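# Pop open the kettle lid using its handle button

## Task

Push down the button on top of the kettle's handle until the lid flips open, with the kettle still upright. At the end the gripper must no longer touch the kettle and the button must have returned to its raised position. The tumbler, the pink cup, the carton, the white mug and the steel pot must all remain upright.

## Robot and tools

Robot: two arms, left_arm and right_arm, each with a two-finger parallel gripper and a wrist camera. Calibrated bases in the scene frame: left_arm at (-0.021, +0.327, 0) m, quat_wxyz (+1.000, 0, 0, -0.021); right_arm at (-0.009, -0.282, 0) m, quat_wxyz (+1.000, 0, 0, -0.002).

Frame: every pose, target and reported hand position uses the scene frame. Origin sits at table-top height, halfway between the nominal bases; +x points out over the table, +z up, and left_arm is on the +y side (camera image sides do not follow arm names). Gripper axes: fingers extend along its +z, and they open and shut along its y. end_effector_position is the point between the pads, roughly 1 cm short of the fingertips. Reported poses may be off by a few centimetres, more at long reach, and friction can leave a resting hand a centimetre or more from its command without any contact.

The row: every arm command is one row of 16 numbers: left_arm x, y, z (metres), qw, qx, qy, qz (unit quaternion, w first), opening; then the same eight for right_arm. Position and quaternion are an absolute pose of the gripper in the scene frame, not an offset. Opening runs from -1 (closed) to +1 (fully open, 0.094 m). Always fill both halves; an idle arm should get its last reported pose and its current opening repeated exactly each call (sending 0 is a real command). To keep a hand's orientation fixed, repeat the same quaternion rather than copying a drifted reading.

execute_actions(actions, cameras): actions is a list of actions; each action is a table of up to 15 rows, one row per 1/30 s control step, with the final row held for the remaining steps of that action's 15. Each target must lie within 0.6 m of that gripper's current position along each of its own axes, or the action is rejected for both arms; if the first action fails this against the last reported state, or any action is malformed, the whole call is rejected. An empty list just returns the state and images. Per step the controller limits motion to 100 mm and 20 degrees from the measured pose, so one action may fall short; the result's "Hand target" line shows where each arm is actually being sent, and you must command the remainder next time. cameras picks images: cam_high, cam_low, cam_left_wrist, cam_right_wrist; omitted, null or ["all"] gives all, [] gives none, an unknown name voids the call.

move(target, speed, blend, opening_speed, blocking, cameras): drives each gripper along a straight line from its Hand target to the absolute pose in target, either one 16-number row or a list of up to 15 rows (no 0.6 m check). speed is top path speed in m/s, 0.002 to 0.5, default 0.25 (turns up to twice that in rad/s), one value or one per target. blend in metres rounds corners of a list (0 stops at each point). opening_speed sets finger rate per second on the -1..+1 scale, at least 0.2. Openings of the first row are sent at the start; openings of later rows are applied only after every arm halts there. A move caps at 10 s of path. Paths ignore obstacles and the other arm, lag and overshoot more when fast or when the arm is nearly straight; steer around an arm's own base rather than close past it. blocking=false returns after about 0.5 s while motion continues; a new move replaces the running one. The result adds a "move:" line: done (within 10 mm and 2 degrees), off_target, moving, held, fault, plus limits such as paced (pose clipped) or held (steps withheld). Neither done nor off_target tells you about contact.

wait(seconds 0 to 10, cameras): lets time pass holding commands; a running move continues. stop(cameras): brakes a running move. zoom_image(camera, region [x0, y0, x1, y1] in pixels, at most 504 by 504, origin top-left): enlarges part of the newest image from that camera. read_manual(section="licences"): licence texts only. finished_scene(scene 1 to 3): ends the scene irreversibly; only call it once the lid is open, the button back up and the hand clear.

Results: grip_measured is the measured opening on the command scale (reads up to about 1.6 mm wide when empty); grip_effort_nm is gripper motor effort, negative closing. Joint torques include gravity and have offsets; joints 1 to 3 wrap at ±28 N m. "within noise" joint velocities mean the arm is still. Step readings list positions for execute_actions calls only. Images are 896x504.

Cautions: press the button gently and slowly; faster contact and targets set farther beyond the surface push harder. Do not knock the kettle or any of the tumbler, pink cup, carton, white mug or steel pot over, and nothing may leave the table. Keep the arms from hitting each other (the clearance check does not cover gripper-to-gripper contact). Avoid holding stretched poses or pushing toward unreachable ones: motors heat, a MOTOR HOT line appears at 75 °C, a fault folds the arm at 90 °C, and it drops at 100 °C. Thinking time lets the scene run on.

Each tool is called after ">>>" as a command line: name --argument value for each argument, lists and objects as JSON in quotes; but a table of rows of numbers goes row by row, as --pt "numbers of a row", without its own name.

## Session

>>> execute_actions --actions '[]'

Scene clock: 0.00 s.
left_arm: end_effector_position=(+0.3372, +0.0565, +0.3486) grip_measured=+1.000 grip_effort_nm=n/a end_effector_quat_wxyz=(+0.420, +0.620, +0.649, -0.135) | right_arm: end_effector_position=(+0.0831, -0.0894, +0.3602) grip_measured=+1.000 grip_effort_nm=n/a end_effector_quat_wxyz=(-0.403, +0.694, -0.588, -0.105)
Joint positions: left_arm=[-0.429 1.705 1.984 -1.032 0.467 0.849 0.094] | right_arm=[1.113 0.931 1.557 -1.338 -0.01 -0.621 0.094]
Joint velocities: within noise
Joint torques (N m): no reading
Motor temperatures (°C): left_arm=[26 32 27 26 27 26 25] | right_arm=[25 30 28 28 28 26 25]
Heat: left arm: 32 °C; right arm: 30 °C.
Hand target: left_arm +0.3339, +0.0570, +0.3478; +0.415, +0.620, +0.651, -0.141 | right_arm +0.0824, -0.0899, +0.3653; -0.411, +0.690, -0.586, -0.109
Tool commands: left_gripper/opening=+1.0 right_gripper/opening=+1.0

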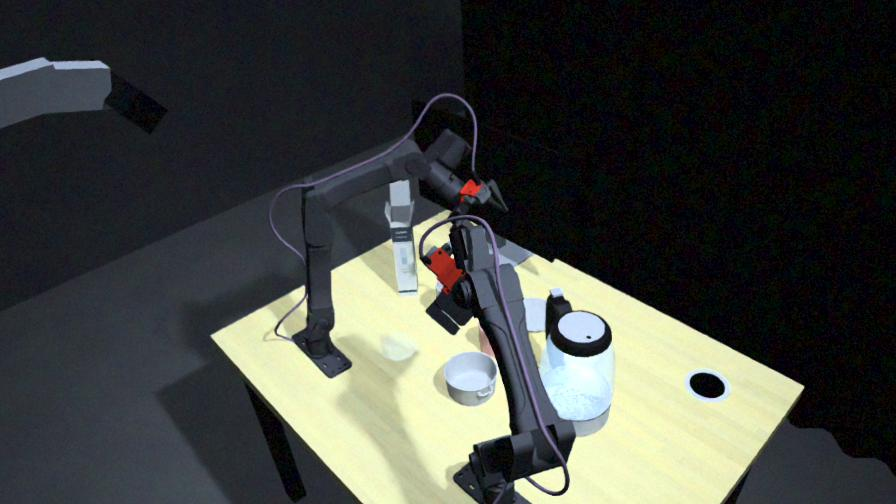

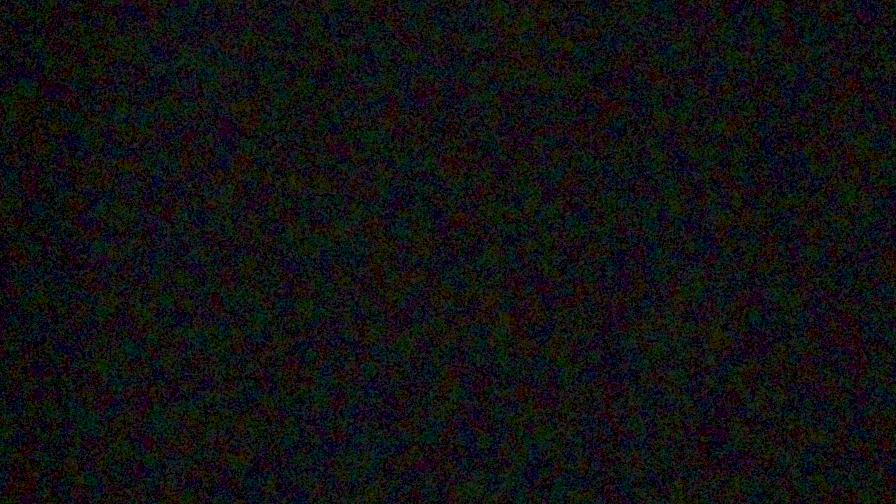

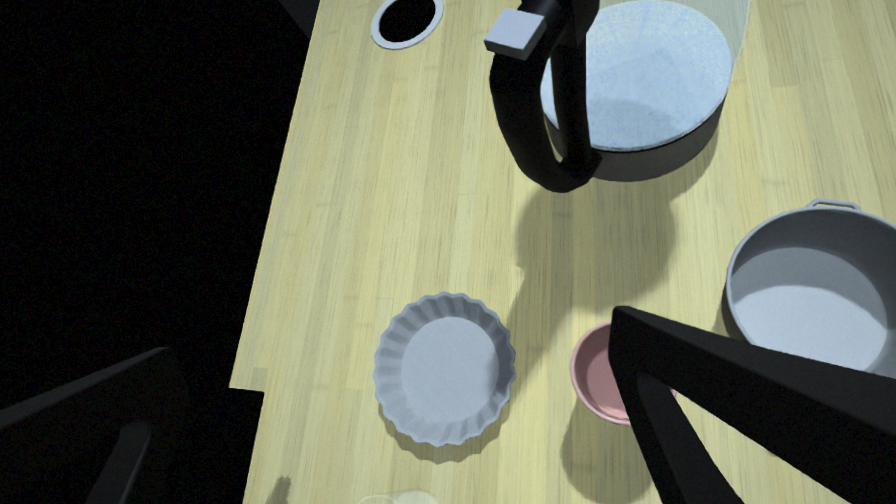

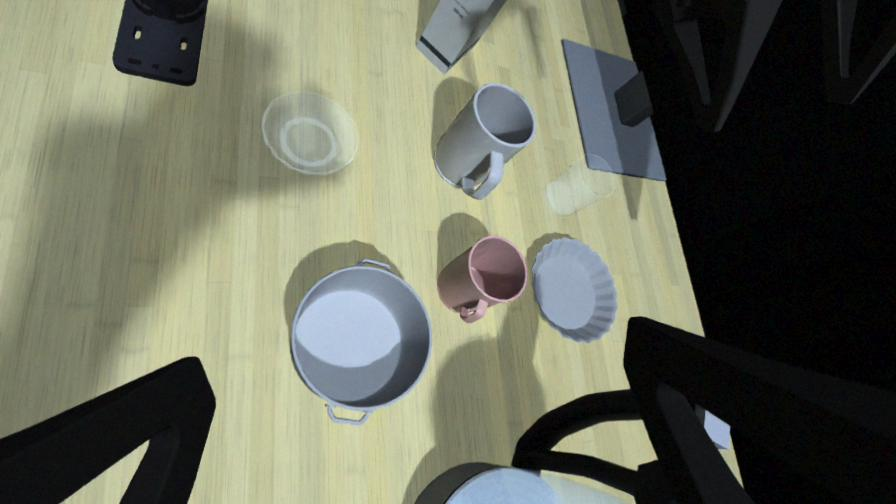

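>>> move --target '[0.335,-0.115,0.31,0.139,-0.299,0.856,-0.399,-0.95,0.0824,-0.0899,0.3653,-0.411,0.690,-0.586,-0.109,1.0]' --speed 0.35 --cameras '["cam_high","cam_left_wrist","cam_right_wrist"]'

Scene clock: 32.73 s.
left_arm: end_effector_position=(+0.3334, -0.1105, +0.3298) grip_measured=-0.947 grip_effort_nm=-0.144 end_effector_quat_wxyz=(+0.145, -0.295, +0.845, -0.422) | right_arm: end_effector_position=(+0.0831, -0.0894, +0.3602) grip_measured=+1.000 grip_effort_nm=-0.042 end_effector_quat_wxyz=(-0.403, +0.694, -0.588, -0.105)
Joint positions: left_arm=[-0.847 2.079 2.381 -0.947 0.014 -1.566 0.002] | right_arm=[1.113 0.931 1.557 -1.338 -0.01 -0.621 0.094]
Joint velocities: within noise
Joint torques (N m): left_arm=[-0.62 -7.61 7.54 1.7 -0.1 -0.01] | right_arm=[0.12 -0.16 6.17 1.72 -0.04 0.1]
Motor temperatures (°C): left_arm=[26 37 29 31 27 26 25] | right_arm=[25 29 29 31 28 26 25]
Heat: left arm: 37 °C; right arm: 31 °C.
Hand target: left_arm +0.3346, -0.1147, +0.3101; +0.139, -0.299, +0.855, -0.400 | right_arm +0.0825, -0.0899, +0.3652; -0.411, +0.690, -0.586, -0.109
Off the commanded pose: left_arm 0.020 m, 3 deg | right_arm 0.005 m, 1 deg.
move: off_target (left_arm)
Images, in order (width x height): cam_high 896x504, cam_left_wrist 896x504, cam_right_wrist 896x504.

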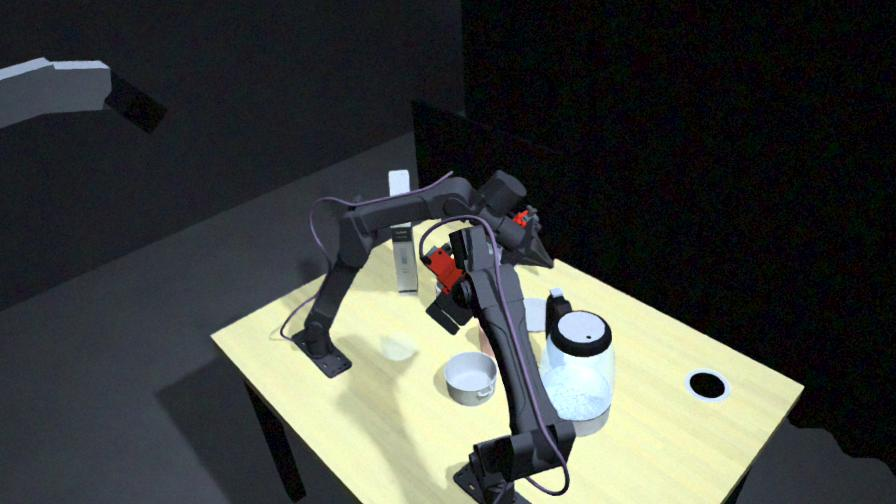

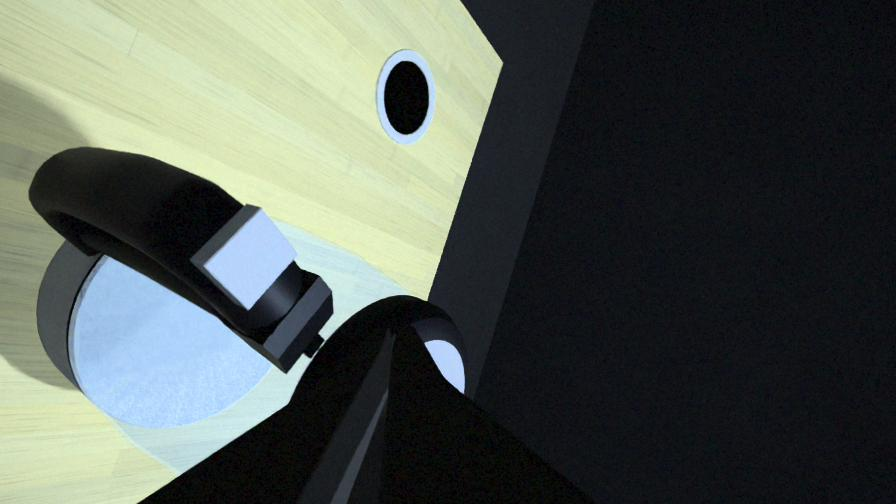

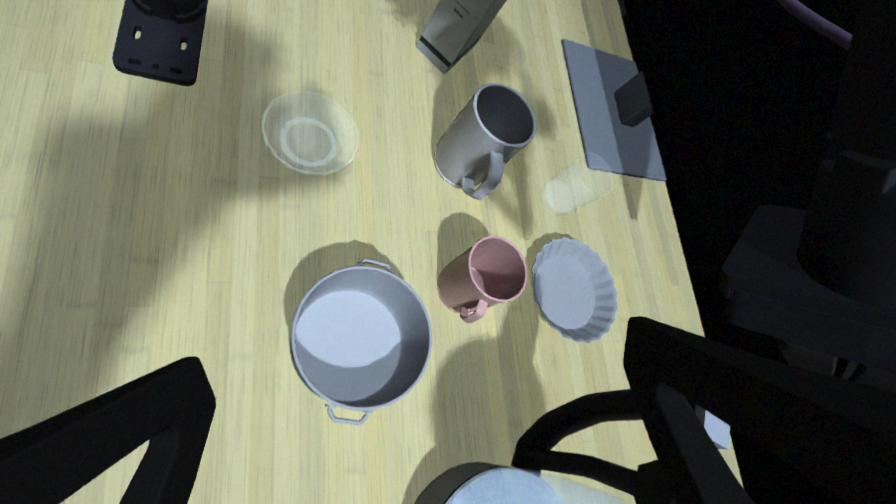

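>>> move --target '[0.338,-0.126,0.258,0.139,-0.299,0.856,-0.399,-0.95,0.0824,-0.0899,0.3653,-0.411,0.690,-0.586,-0.109,1.0]' --speed 0.1 --cameras '["cam_left_wrist"]'

Scene clock: 42.97 s.
left_arm: end_effector_position=(+0.3471, -0.1298, +0.2654) grip_measured=-0.948 grip_effort_nm=-0.125 end_effector_quat_wxyz=(+0.142, -0.298, +0.848, -0.415) | right_arm: end_effector_position=(+0.0831, -0.0894, +0.3602) grip_measured=+1.000 grip_effort_nm=-0.046 end_effector_quat_wxyz=(-0.403, +0.694, -0.588, -0.105)
Joint positions: left_arm=[-0.851 2.078 2.116 -0.701 0.008 -1.572 0.002] | right_arm=[1.113 0.931 1.557 -1.338 -0.01 -0.621 0.094]
Joint velocities: within noise
Joint torques (N m): left_arm=[-1.02 -12.36 4.77 1.76 -0.11 -0.01] | right_arm=[0.12 -0.16 6.16 1.72 -0.03 0.11]
Motor temperatures (°C): left_arm=[26 36 29 31 27 26 25] | right_arm=[25 29 29 31 28 26 25]
Heat: left arm: 36 °C; right arm: 31 °C.
Hand target: left_arm +0.3383, -0.1261, +0.2583; +0.139, -0.299, +0.856, -0.399 | right_arm +0.0825, -0.0899, +0.3652; -0.411, +0.690, -0.586, -0.109
Off the commanded pose: left_arm 0.012 m, 2 deg | right_arm 0.005 m, 1 deg.
move: off_target (left_arm)
Images, in order (width x height): cam_left_wrist 896x504.

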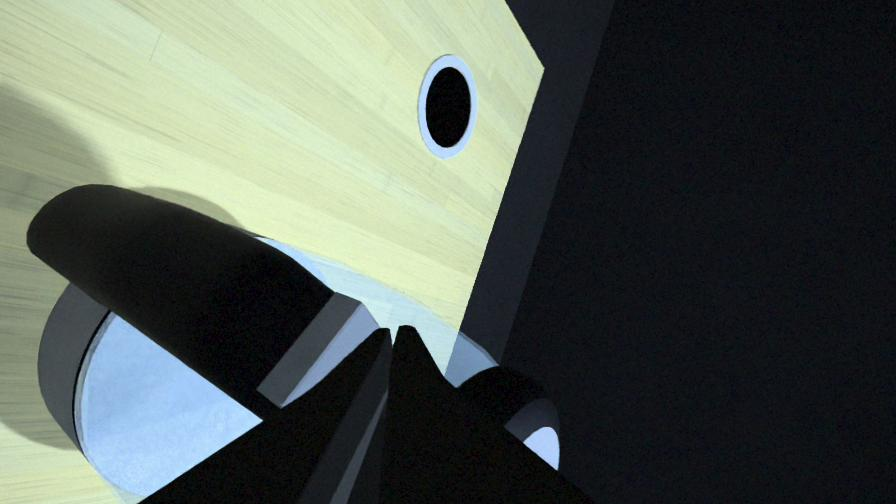

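>>> move --target '[0.332,-0.120,0.258,0.139,-0.299,0.856,-0.399,-0.95,0.0824,-0.0899,0.3653,-0.411,0.690,-0.586,-0.109,1.0]' --speed 0.06 --cameras '["cam_left_wrist"]'

Scene clock: 50.10 s.
left_arm: end_effector_position=(+0.3448, -0.1284, +0.2648) grip_measured=-0.948 grip_effort_nm=-0.125 end_effector_quat_wxyz=(+0.146, -0.297, +0.845, -0.420) | right_arm: end_effector_position=(+0.0831, -0.0894, +0.3602) grip_measured=+1.000 grip_effort_nm=-0.042 end_effector_quat_wxyz=(-0.403, +0.694, -0.588, -0.105)
Joint positions: left_arm=[-0.854 2.05 2.059 -0.657 0.003 -1.573 0.002] | right_arm=[1.113 0.931 1.557 -1.338 -0.01 -0.621 0.094]
Joint velocities: within noise
Joint torques (N m): left_arm=[-0.92 -13.04 4.68 1.5 -0.08 0.02] | right_arm=[0.1 -0.16 6.16 1.72 -0.03 0.11]
Motor temperatures (°C): left_arm=[26 38 29 32 27 26 25] | right_arm=[25 29 29 32 28 26 24]
Heat: left arm: 38 °C; right arm: 32 °C.
Hand target: left_arm +0.3325, -0.1204, +0.2582; +0.139, -0.299, +0.856, -0.399 | right_arm +0.0825, -0.0899, +0.3652; -0.411, +0.690, -0.586, -0.109
Off the commanded pose: left_arm 0.017 m, 3 deg | right_arm 0.005 m, 1 deg.
move: off_target (left_arm)
Images, in order (width x height): cam_left_wrist 896x504.

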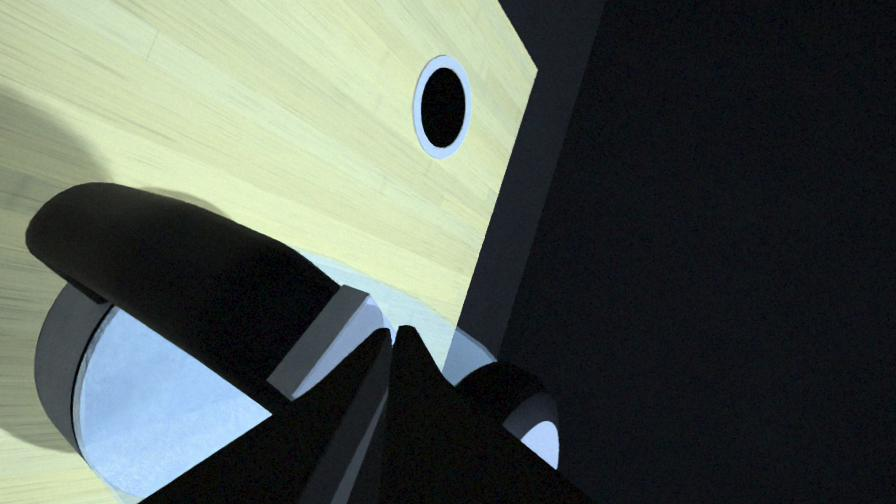

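>>> move --pt "0.328 -0.105 0.295 0.139 -0.299 0.856 -0.399 -0.95 0.0824 -0.0899 0.3653 -0.411 0.690 -0.586 -0.109 1.0" --pt "0.333 -0.116 0.258 0.139 -0.299 0.856 -0.399 -0.95 0.0824 -0.0899 0.3653 -0.411 0.690 -0.586 -0.109 1.0" --speed 0.08 --cameras '["cam_left_wrist"]'

Scene clock: 60.67 s.
left_arm: end_effector_position=(+0.3404, -0.1229, +0.2650) grip_measured=-0.948 grip_effort_nm=-0.125 end_effector_quat_wxyz=(+0.144, -0.298, +0.847, -0.415) | right_arm: end_effector_position=(+0.0831, -0.0894, +0.3602) grip_measured=+1.000 grip_effort_nm=-0.042 end_effector_quat_wxyz=(-0.403, +0.694, -0.588, -0.105)
Joint positions: left_arm=[-0.854 2.028 2.037 -0.67 0.003 -1.573 0.002] | right_arm=[1.113 0.931 1.557 -1.338 -0.01 -0.621 0.094]
Joint velocities: within noise
Joint torques (N m): left_arm=[-0.25 -12.22 4.72 1.75 -0.04 -0.02] | right_arm=[0.12 -0.16 6.17 1.72 -0.03 0.1]
Motor temperatures (°C): left_arm=[26 40 29 31 27 26 25] | right_arm=[25 29 29 32 28 26 24]
Heat: left arm: 40 °C; right arm: 32 °C.
Hand target: left_arm +0.3332, -0.1162, +0.2580; +0.139, -0.299, +0.856, -0.399 | right_arm +0.0825, -0.0899, +0.3652; -0.411, +0.690, -0.586, -0.109
Off the commanded pose: left_arm 0.012 m, 2 deg | right_arm 0.005 m, 1 deg.
move: off_target (left_arm)
Images, in order (width x height): cam_left_wrist 896x504.

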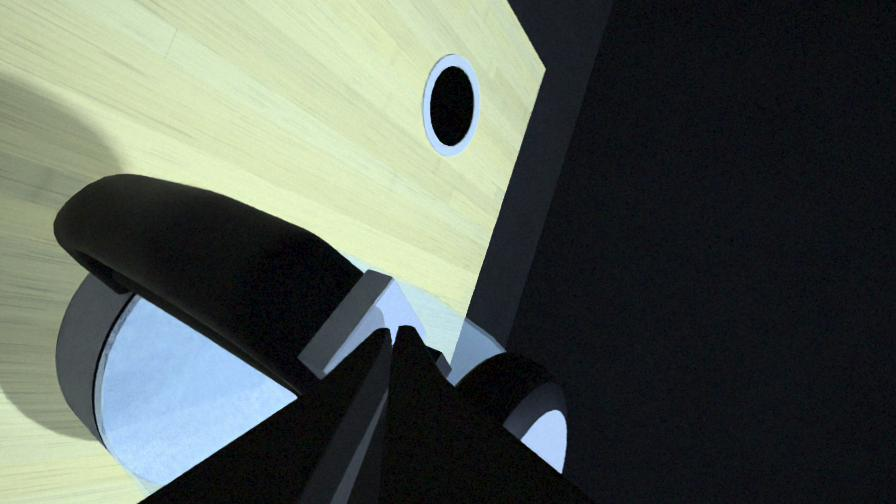

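>>> move --target '[0.1,0,0,1,0,0,0,0,0.0824,-0.0899,0.3653,-0.411,0.690,-0.586,-0.109,1.0]' --speed 0

>>> move --target '[0.330,-0.112,0.242,0.139,-0.299,0.856,-0.399,-0.95,0.0824,-0.0899,0.3653,-0.411,0.690,-0.586,-0.109,1.0]' --speed 0.05 --cameras '["cam_high","cam_left_wrist"]'

speed must be a number from 0.002 to 0.5 (m/s); nothing of the call was run

Scene clock: 65.73 s.
left_arm: end_effector_position=(+0.3407, -0.1233, +0.2638) grip_measured=-0.948 grip_effort_nm=-0.115 end_effector_quat_wxyz=(+0.151, -0.294, +0.837, -0.436) | right_arm: end_effector_position=(+0.0831, -0.0894, +0.3602) grip_measured=+1.000 grip_effort_nm=-0.042 end_effector_quat_wxyz=(-0.403, +0.694, -0.588, -0.105)
Joint positions: left_arm=[-0.854 1.986 1.931 -0.558 0.003 -1.573 0.002] | right_arm=[1.113 0.931 1.557 -1.338 -0.01 -0.621 0.094]
Joint velocities: within noise
Joint torques (N m): left_arm=[-0.36 -11.45 4.37 1.43 0 0.03] | right_arm=[0.12 -0.16 6.16 1.73 -0.04 0.11]
Motor temperatures (°C): left_arm=[26 40 29 31 27 26 25] | right_arm=[25 29 29 32 28 26 24]
Heat: left arm: 40 °C; right arm: 32 °C.
Hand target: left_arm +0.3305, -0.1126, +0.2426; +0.139, -0.299, +0.856, -0.399 | right_arm +0.0825, -0.0899, +0.3652; -0.411, +0.690, -0.586, -0.109
Off the commanded pose: left_arm 0.027 m, 5 deg | right_arm 0.005 m, 1 deg.
move: off_target (left_arm)
Images, in order (width x height): cam_high 896x504, cam_left_wrist 896x504.

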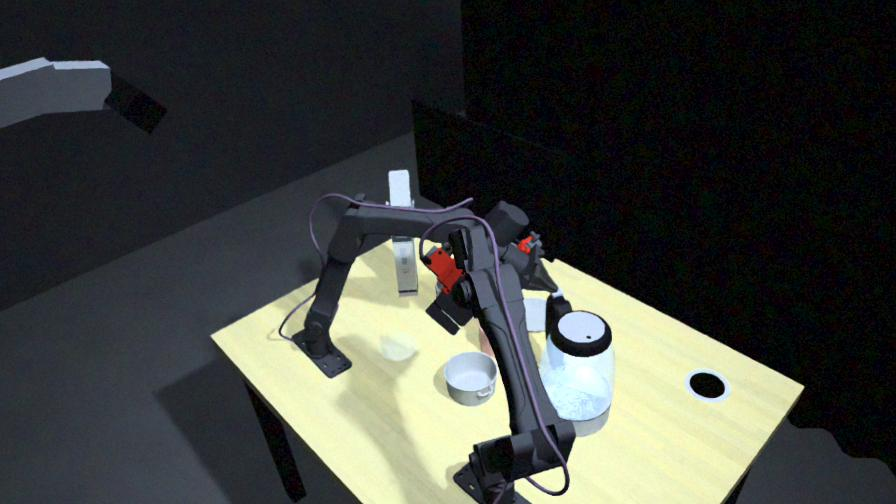

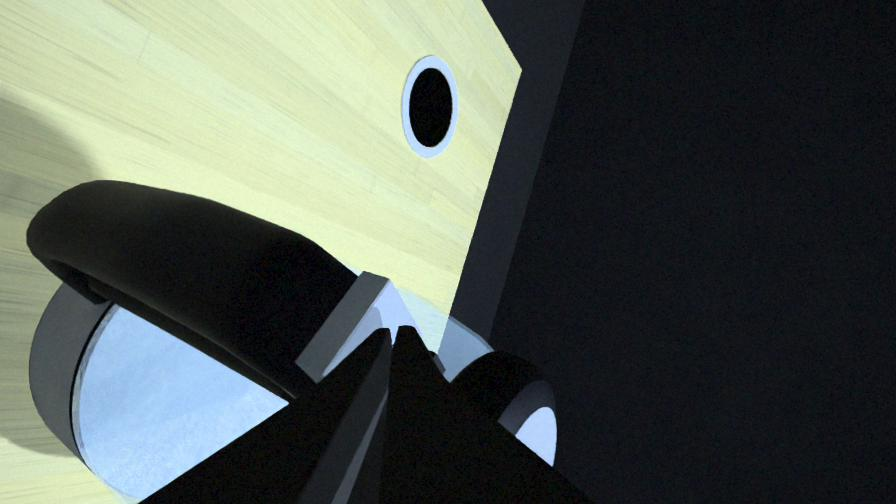

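>>> move --target '[0.326,-0.107,0.226,0.139,-0.299,0.856,-0.399,-0.95,0.0824,-0.0899,0.3653,-0.411,0.690,-0.586,-0.109,1.0]' --speed 0.05 --cameras '["cam_high","cam_left_wrist"]'

Scene clock: 69.23 s.
left_arm: end_effector_position=(+0.3405, -0.1230, +0.2626) grip_measured=-0.948 grip_effort_nm=-0.110 end_effector_quat_wxyz=(+0.158, -0.290, +0.826, -0.457) | right_arm: end_effector_position=(+0.0831, -0.0894, +0.3602) grip_measured=+1.000 grip_effort_nm=-0.046 end_effector_quat_wxyz=(-0.403, +0.694, -0.588, -0.105)
Joint positions: left_arm=[-0.854 1.946 1.828 -0.444 0.003 -1.573 0.002] | right_arm=[1.113 0.931 1.557 -1.338 -0.01 -0.621 0.094]
Joint velocities: within noise
Joint torques (N m): left_arm=[-0.4 -10.89 3.89 1 -0.02 0.09] | right_arm=[0.1 -0.16 6.16 1.72 -0.03 0.1]
Motor temperatures (°C): left_arm=[26 41 29 31 27 26 25] | right_arm=[25 29 29 32 28 26 24]
Heat: left arm: 41 °C; right arm: 32 °C.
Hand target: left_arm +0.3269, -0.1080, +0.2277; +0.139, -0.299, +0.855, -0.400 | right_arm +0.0825, -0.0899, +0.3652; -0.411, +0.690, -0.586, -0.109
Off the commanded pose: left_arm 0.043 m, 8 deg | right_arm 0.005 m, 1 deg.
move: off_target (left_arm)
Images, in order (width x height): cam_high 896x504, cam_left_wrist 896x504.

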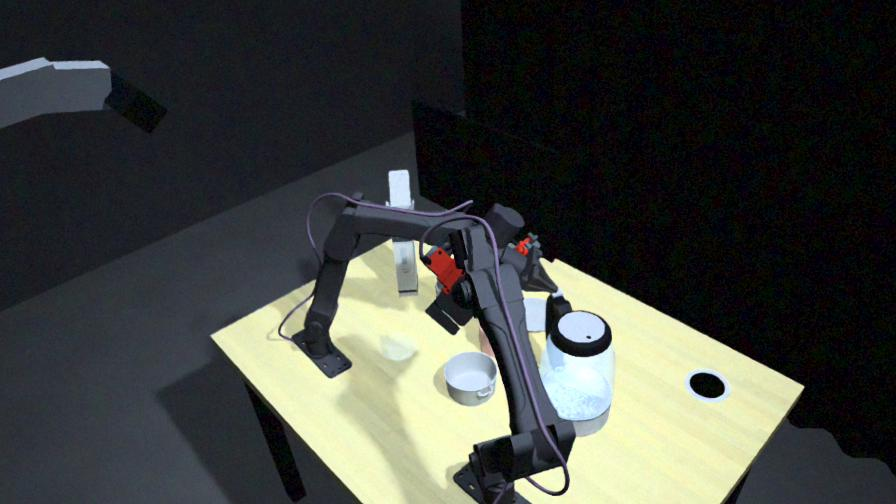

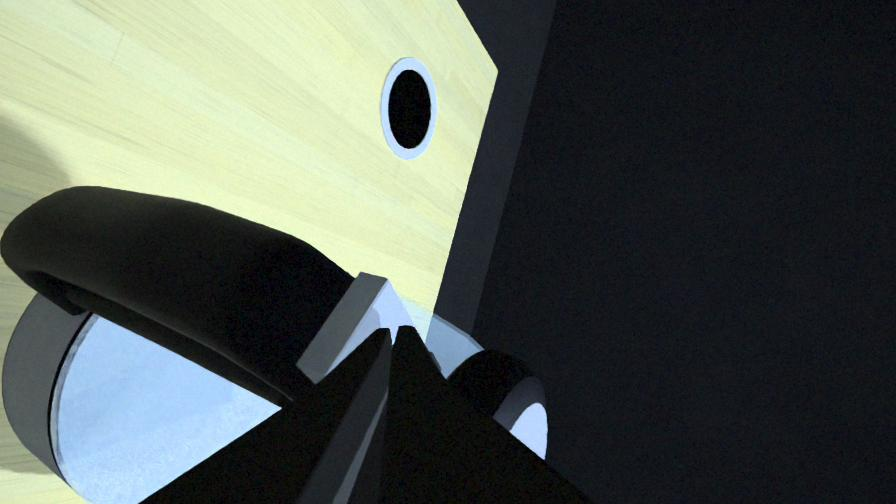

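>>> move --target '[0.328,-0.108,0.206,0.158,-0.290,0.826,-0.457,-0.95,0.0824,-0.0899,0.3653,-0.411,0.690,-0.586,-0.109,1.0]' --speed 0.05 --cameras '["cam_high","cam_left_wrist"]'

Scene clock: 73.87 s.
left_arm: end_effector_position=(+0.3396, -0.1222, +0.2573) grip_measured=-0.948 grip_effort_nm=-0.090 end_effector_quat_wxyz=(+0.181, -0.276, +0.785, -0.524) | right_arm: end_effector_position=(+0.0831, -0.0894, +0.3602) grip_measured=+1.000 grip_effort_nm=-0.046 end_effector_quat_wxyz=(-0.403, +0.694, -0.588, -0.105)
Joint positions: left_arm=[-0.854 1.86 1.546 -0.082 0.004 -1.573 0.002] | right_arm=[1.113 0.931 1.557 -1.338 -0.01 -0.621 0.094]
Joint velocities: within noise
Joint torques (N m): left_arm=[0.02 -9.22 3.9 1.02 -0.01 -0.01] | right_arm=[0.12 -0.14 6.16 1.72 -0.04 0.1]
Motor temperatures (°C): left_arm=[26 41 28 31 27 26 25] | right_arm=[25 29 29 32 28 26 24]
Heat: left arm: 41 °C; right arm: 32 °C.
Hand target: left_arm +0.3283, -0.1085, +0.2084; +0.158, -0.290, +0.825, -0.458 | right_arm +0.0825, -0.0899, +0.3652; -0.411, +0.690, -0.586, -0.109
Off the commanded pose: left_arm 0.054 m, 9 deg | right_arm 0.005 m, 1 deg.
move: off_target (left_arm)
Images, in order (width x height): cam_high 896x504, cam_left_wrist 896x504.

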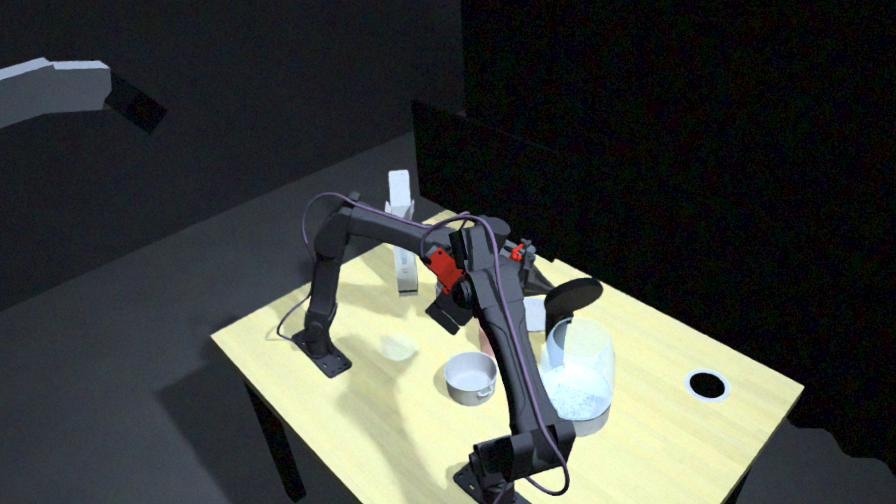

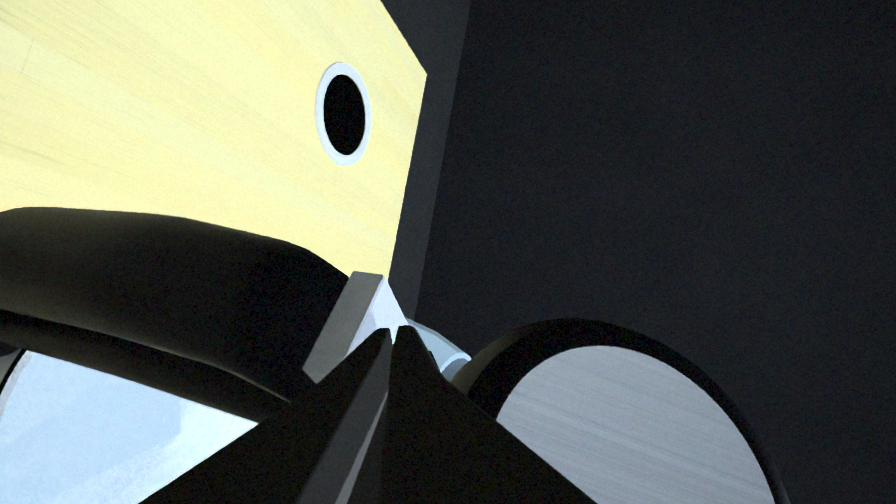

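Open. Retract up and back gently.

>>> move --pt "0.333 -0.115 0.250 0.175 -0.280 0.800 -0.500 -0.95 0.0824 -0.0899 0.3653 -0.411 0.690 -0.586 -0.109 1.0" --pt "0.322 -0.098 0.285 0.165 -0.285 0.815 -0.475 -0.95 0.0824 -0.0899 0.3653 -0.411 0.690 -0.586 -0.109 1.0" --pt "0.30 -0.06 0.33 0.158 -0.290 0.826 -0.457 -0.95 0.0824 -0.0899 0.3653 -0.411 0.690 -0.586 -0.109 1.0" --speed 0.1 --blend 0.01 --cameras '["cam_high","cam_left_wrist"]'

Scene clock: 80.77 s.
left_arm: end_effector_position=(+0.3027, -0.0691, +0.3152) grip_measured=-0.948 grip_effort_nm=-0.090 end_effector_quat_wxyz=(+0.153, -0.293, +0.828, -0.453) | right_arm: end_effector_position=(+0.0831, -0.0894, +0.3602) grip_measured=+1.000 grip_effort_nm=-0.046 end_effector_quat_wxyz=(-0.403, +0.694, -0.588, -0.105)
Joint positions: left_arm=[-0.84 1.726 1.77 -0.618 0.02 -1.572 0.002] | right_arm=[1.113 0.931 1.557 -1.338 -0.01 -0.621 0.094]
Joint velocities: within noise
Joint torques (N m): left_arm=[0.75 -10.43 8.01 1.83 0.06 0.18] | right_arm=[0.1 -0.16 6.16 1.73 -0.04 0.11]
Motor temperatures (°C): left_arm=[26 40 29 31 27 26 25] | right_arm=[25 29 29 32 28 26 24]
Heat: left arm: 40 °C; right arm: 32 °C.
Hand target: left_arm +0.2999, -0.0603, +0.3297; +0.158, -0.290, +0.826, -0.457 | right_arm +0.0825, -0.0899, +0.3652; -0.411, +0.690, -0.586, -0.109
Off the commanded pose: left_arm 0.018 m, 1 deg | right_arm 0.005 m, 1 deg.
move: off_target (left_arm)
Images, in order (width x height): cam_high 896x504, cam_left_wrist 896x504.

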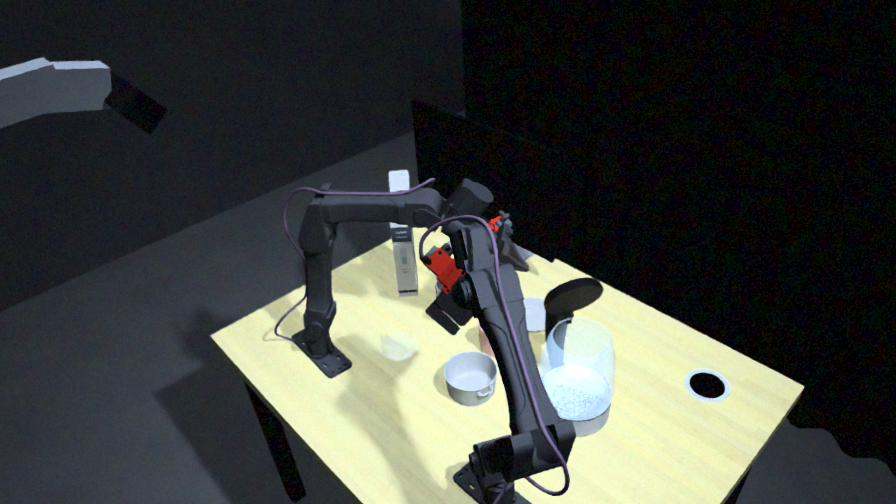

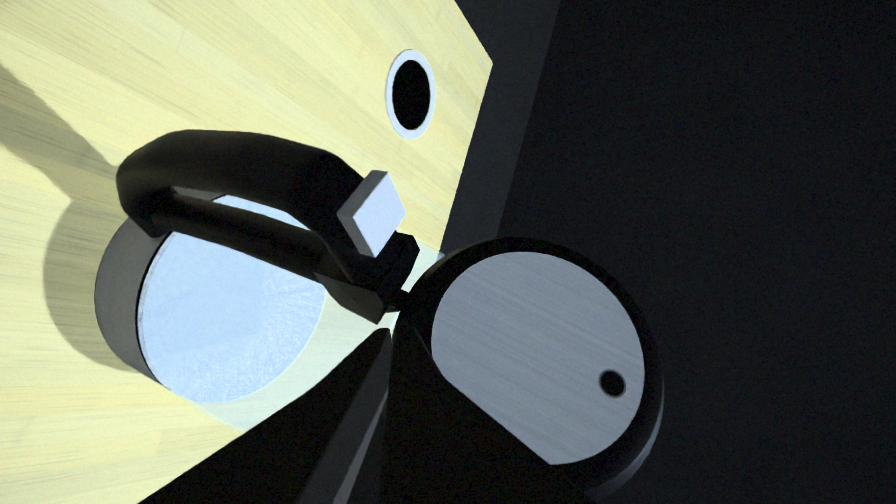

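>>> finished_scene --scene 3

The scene is finished: the task was done.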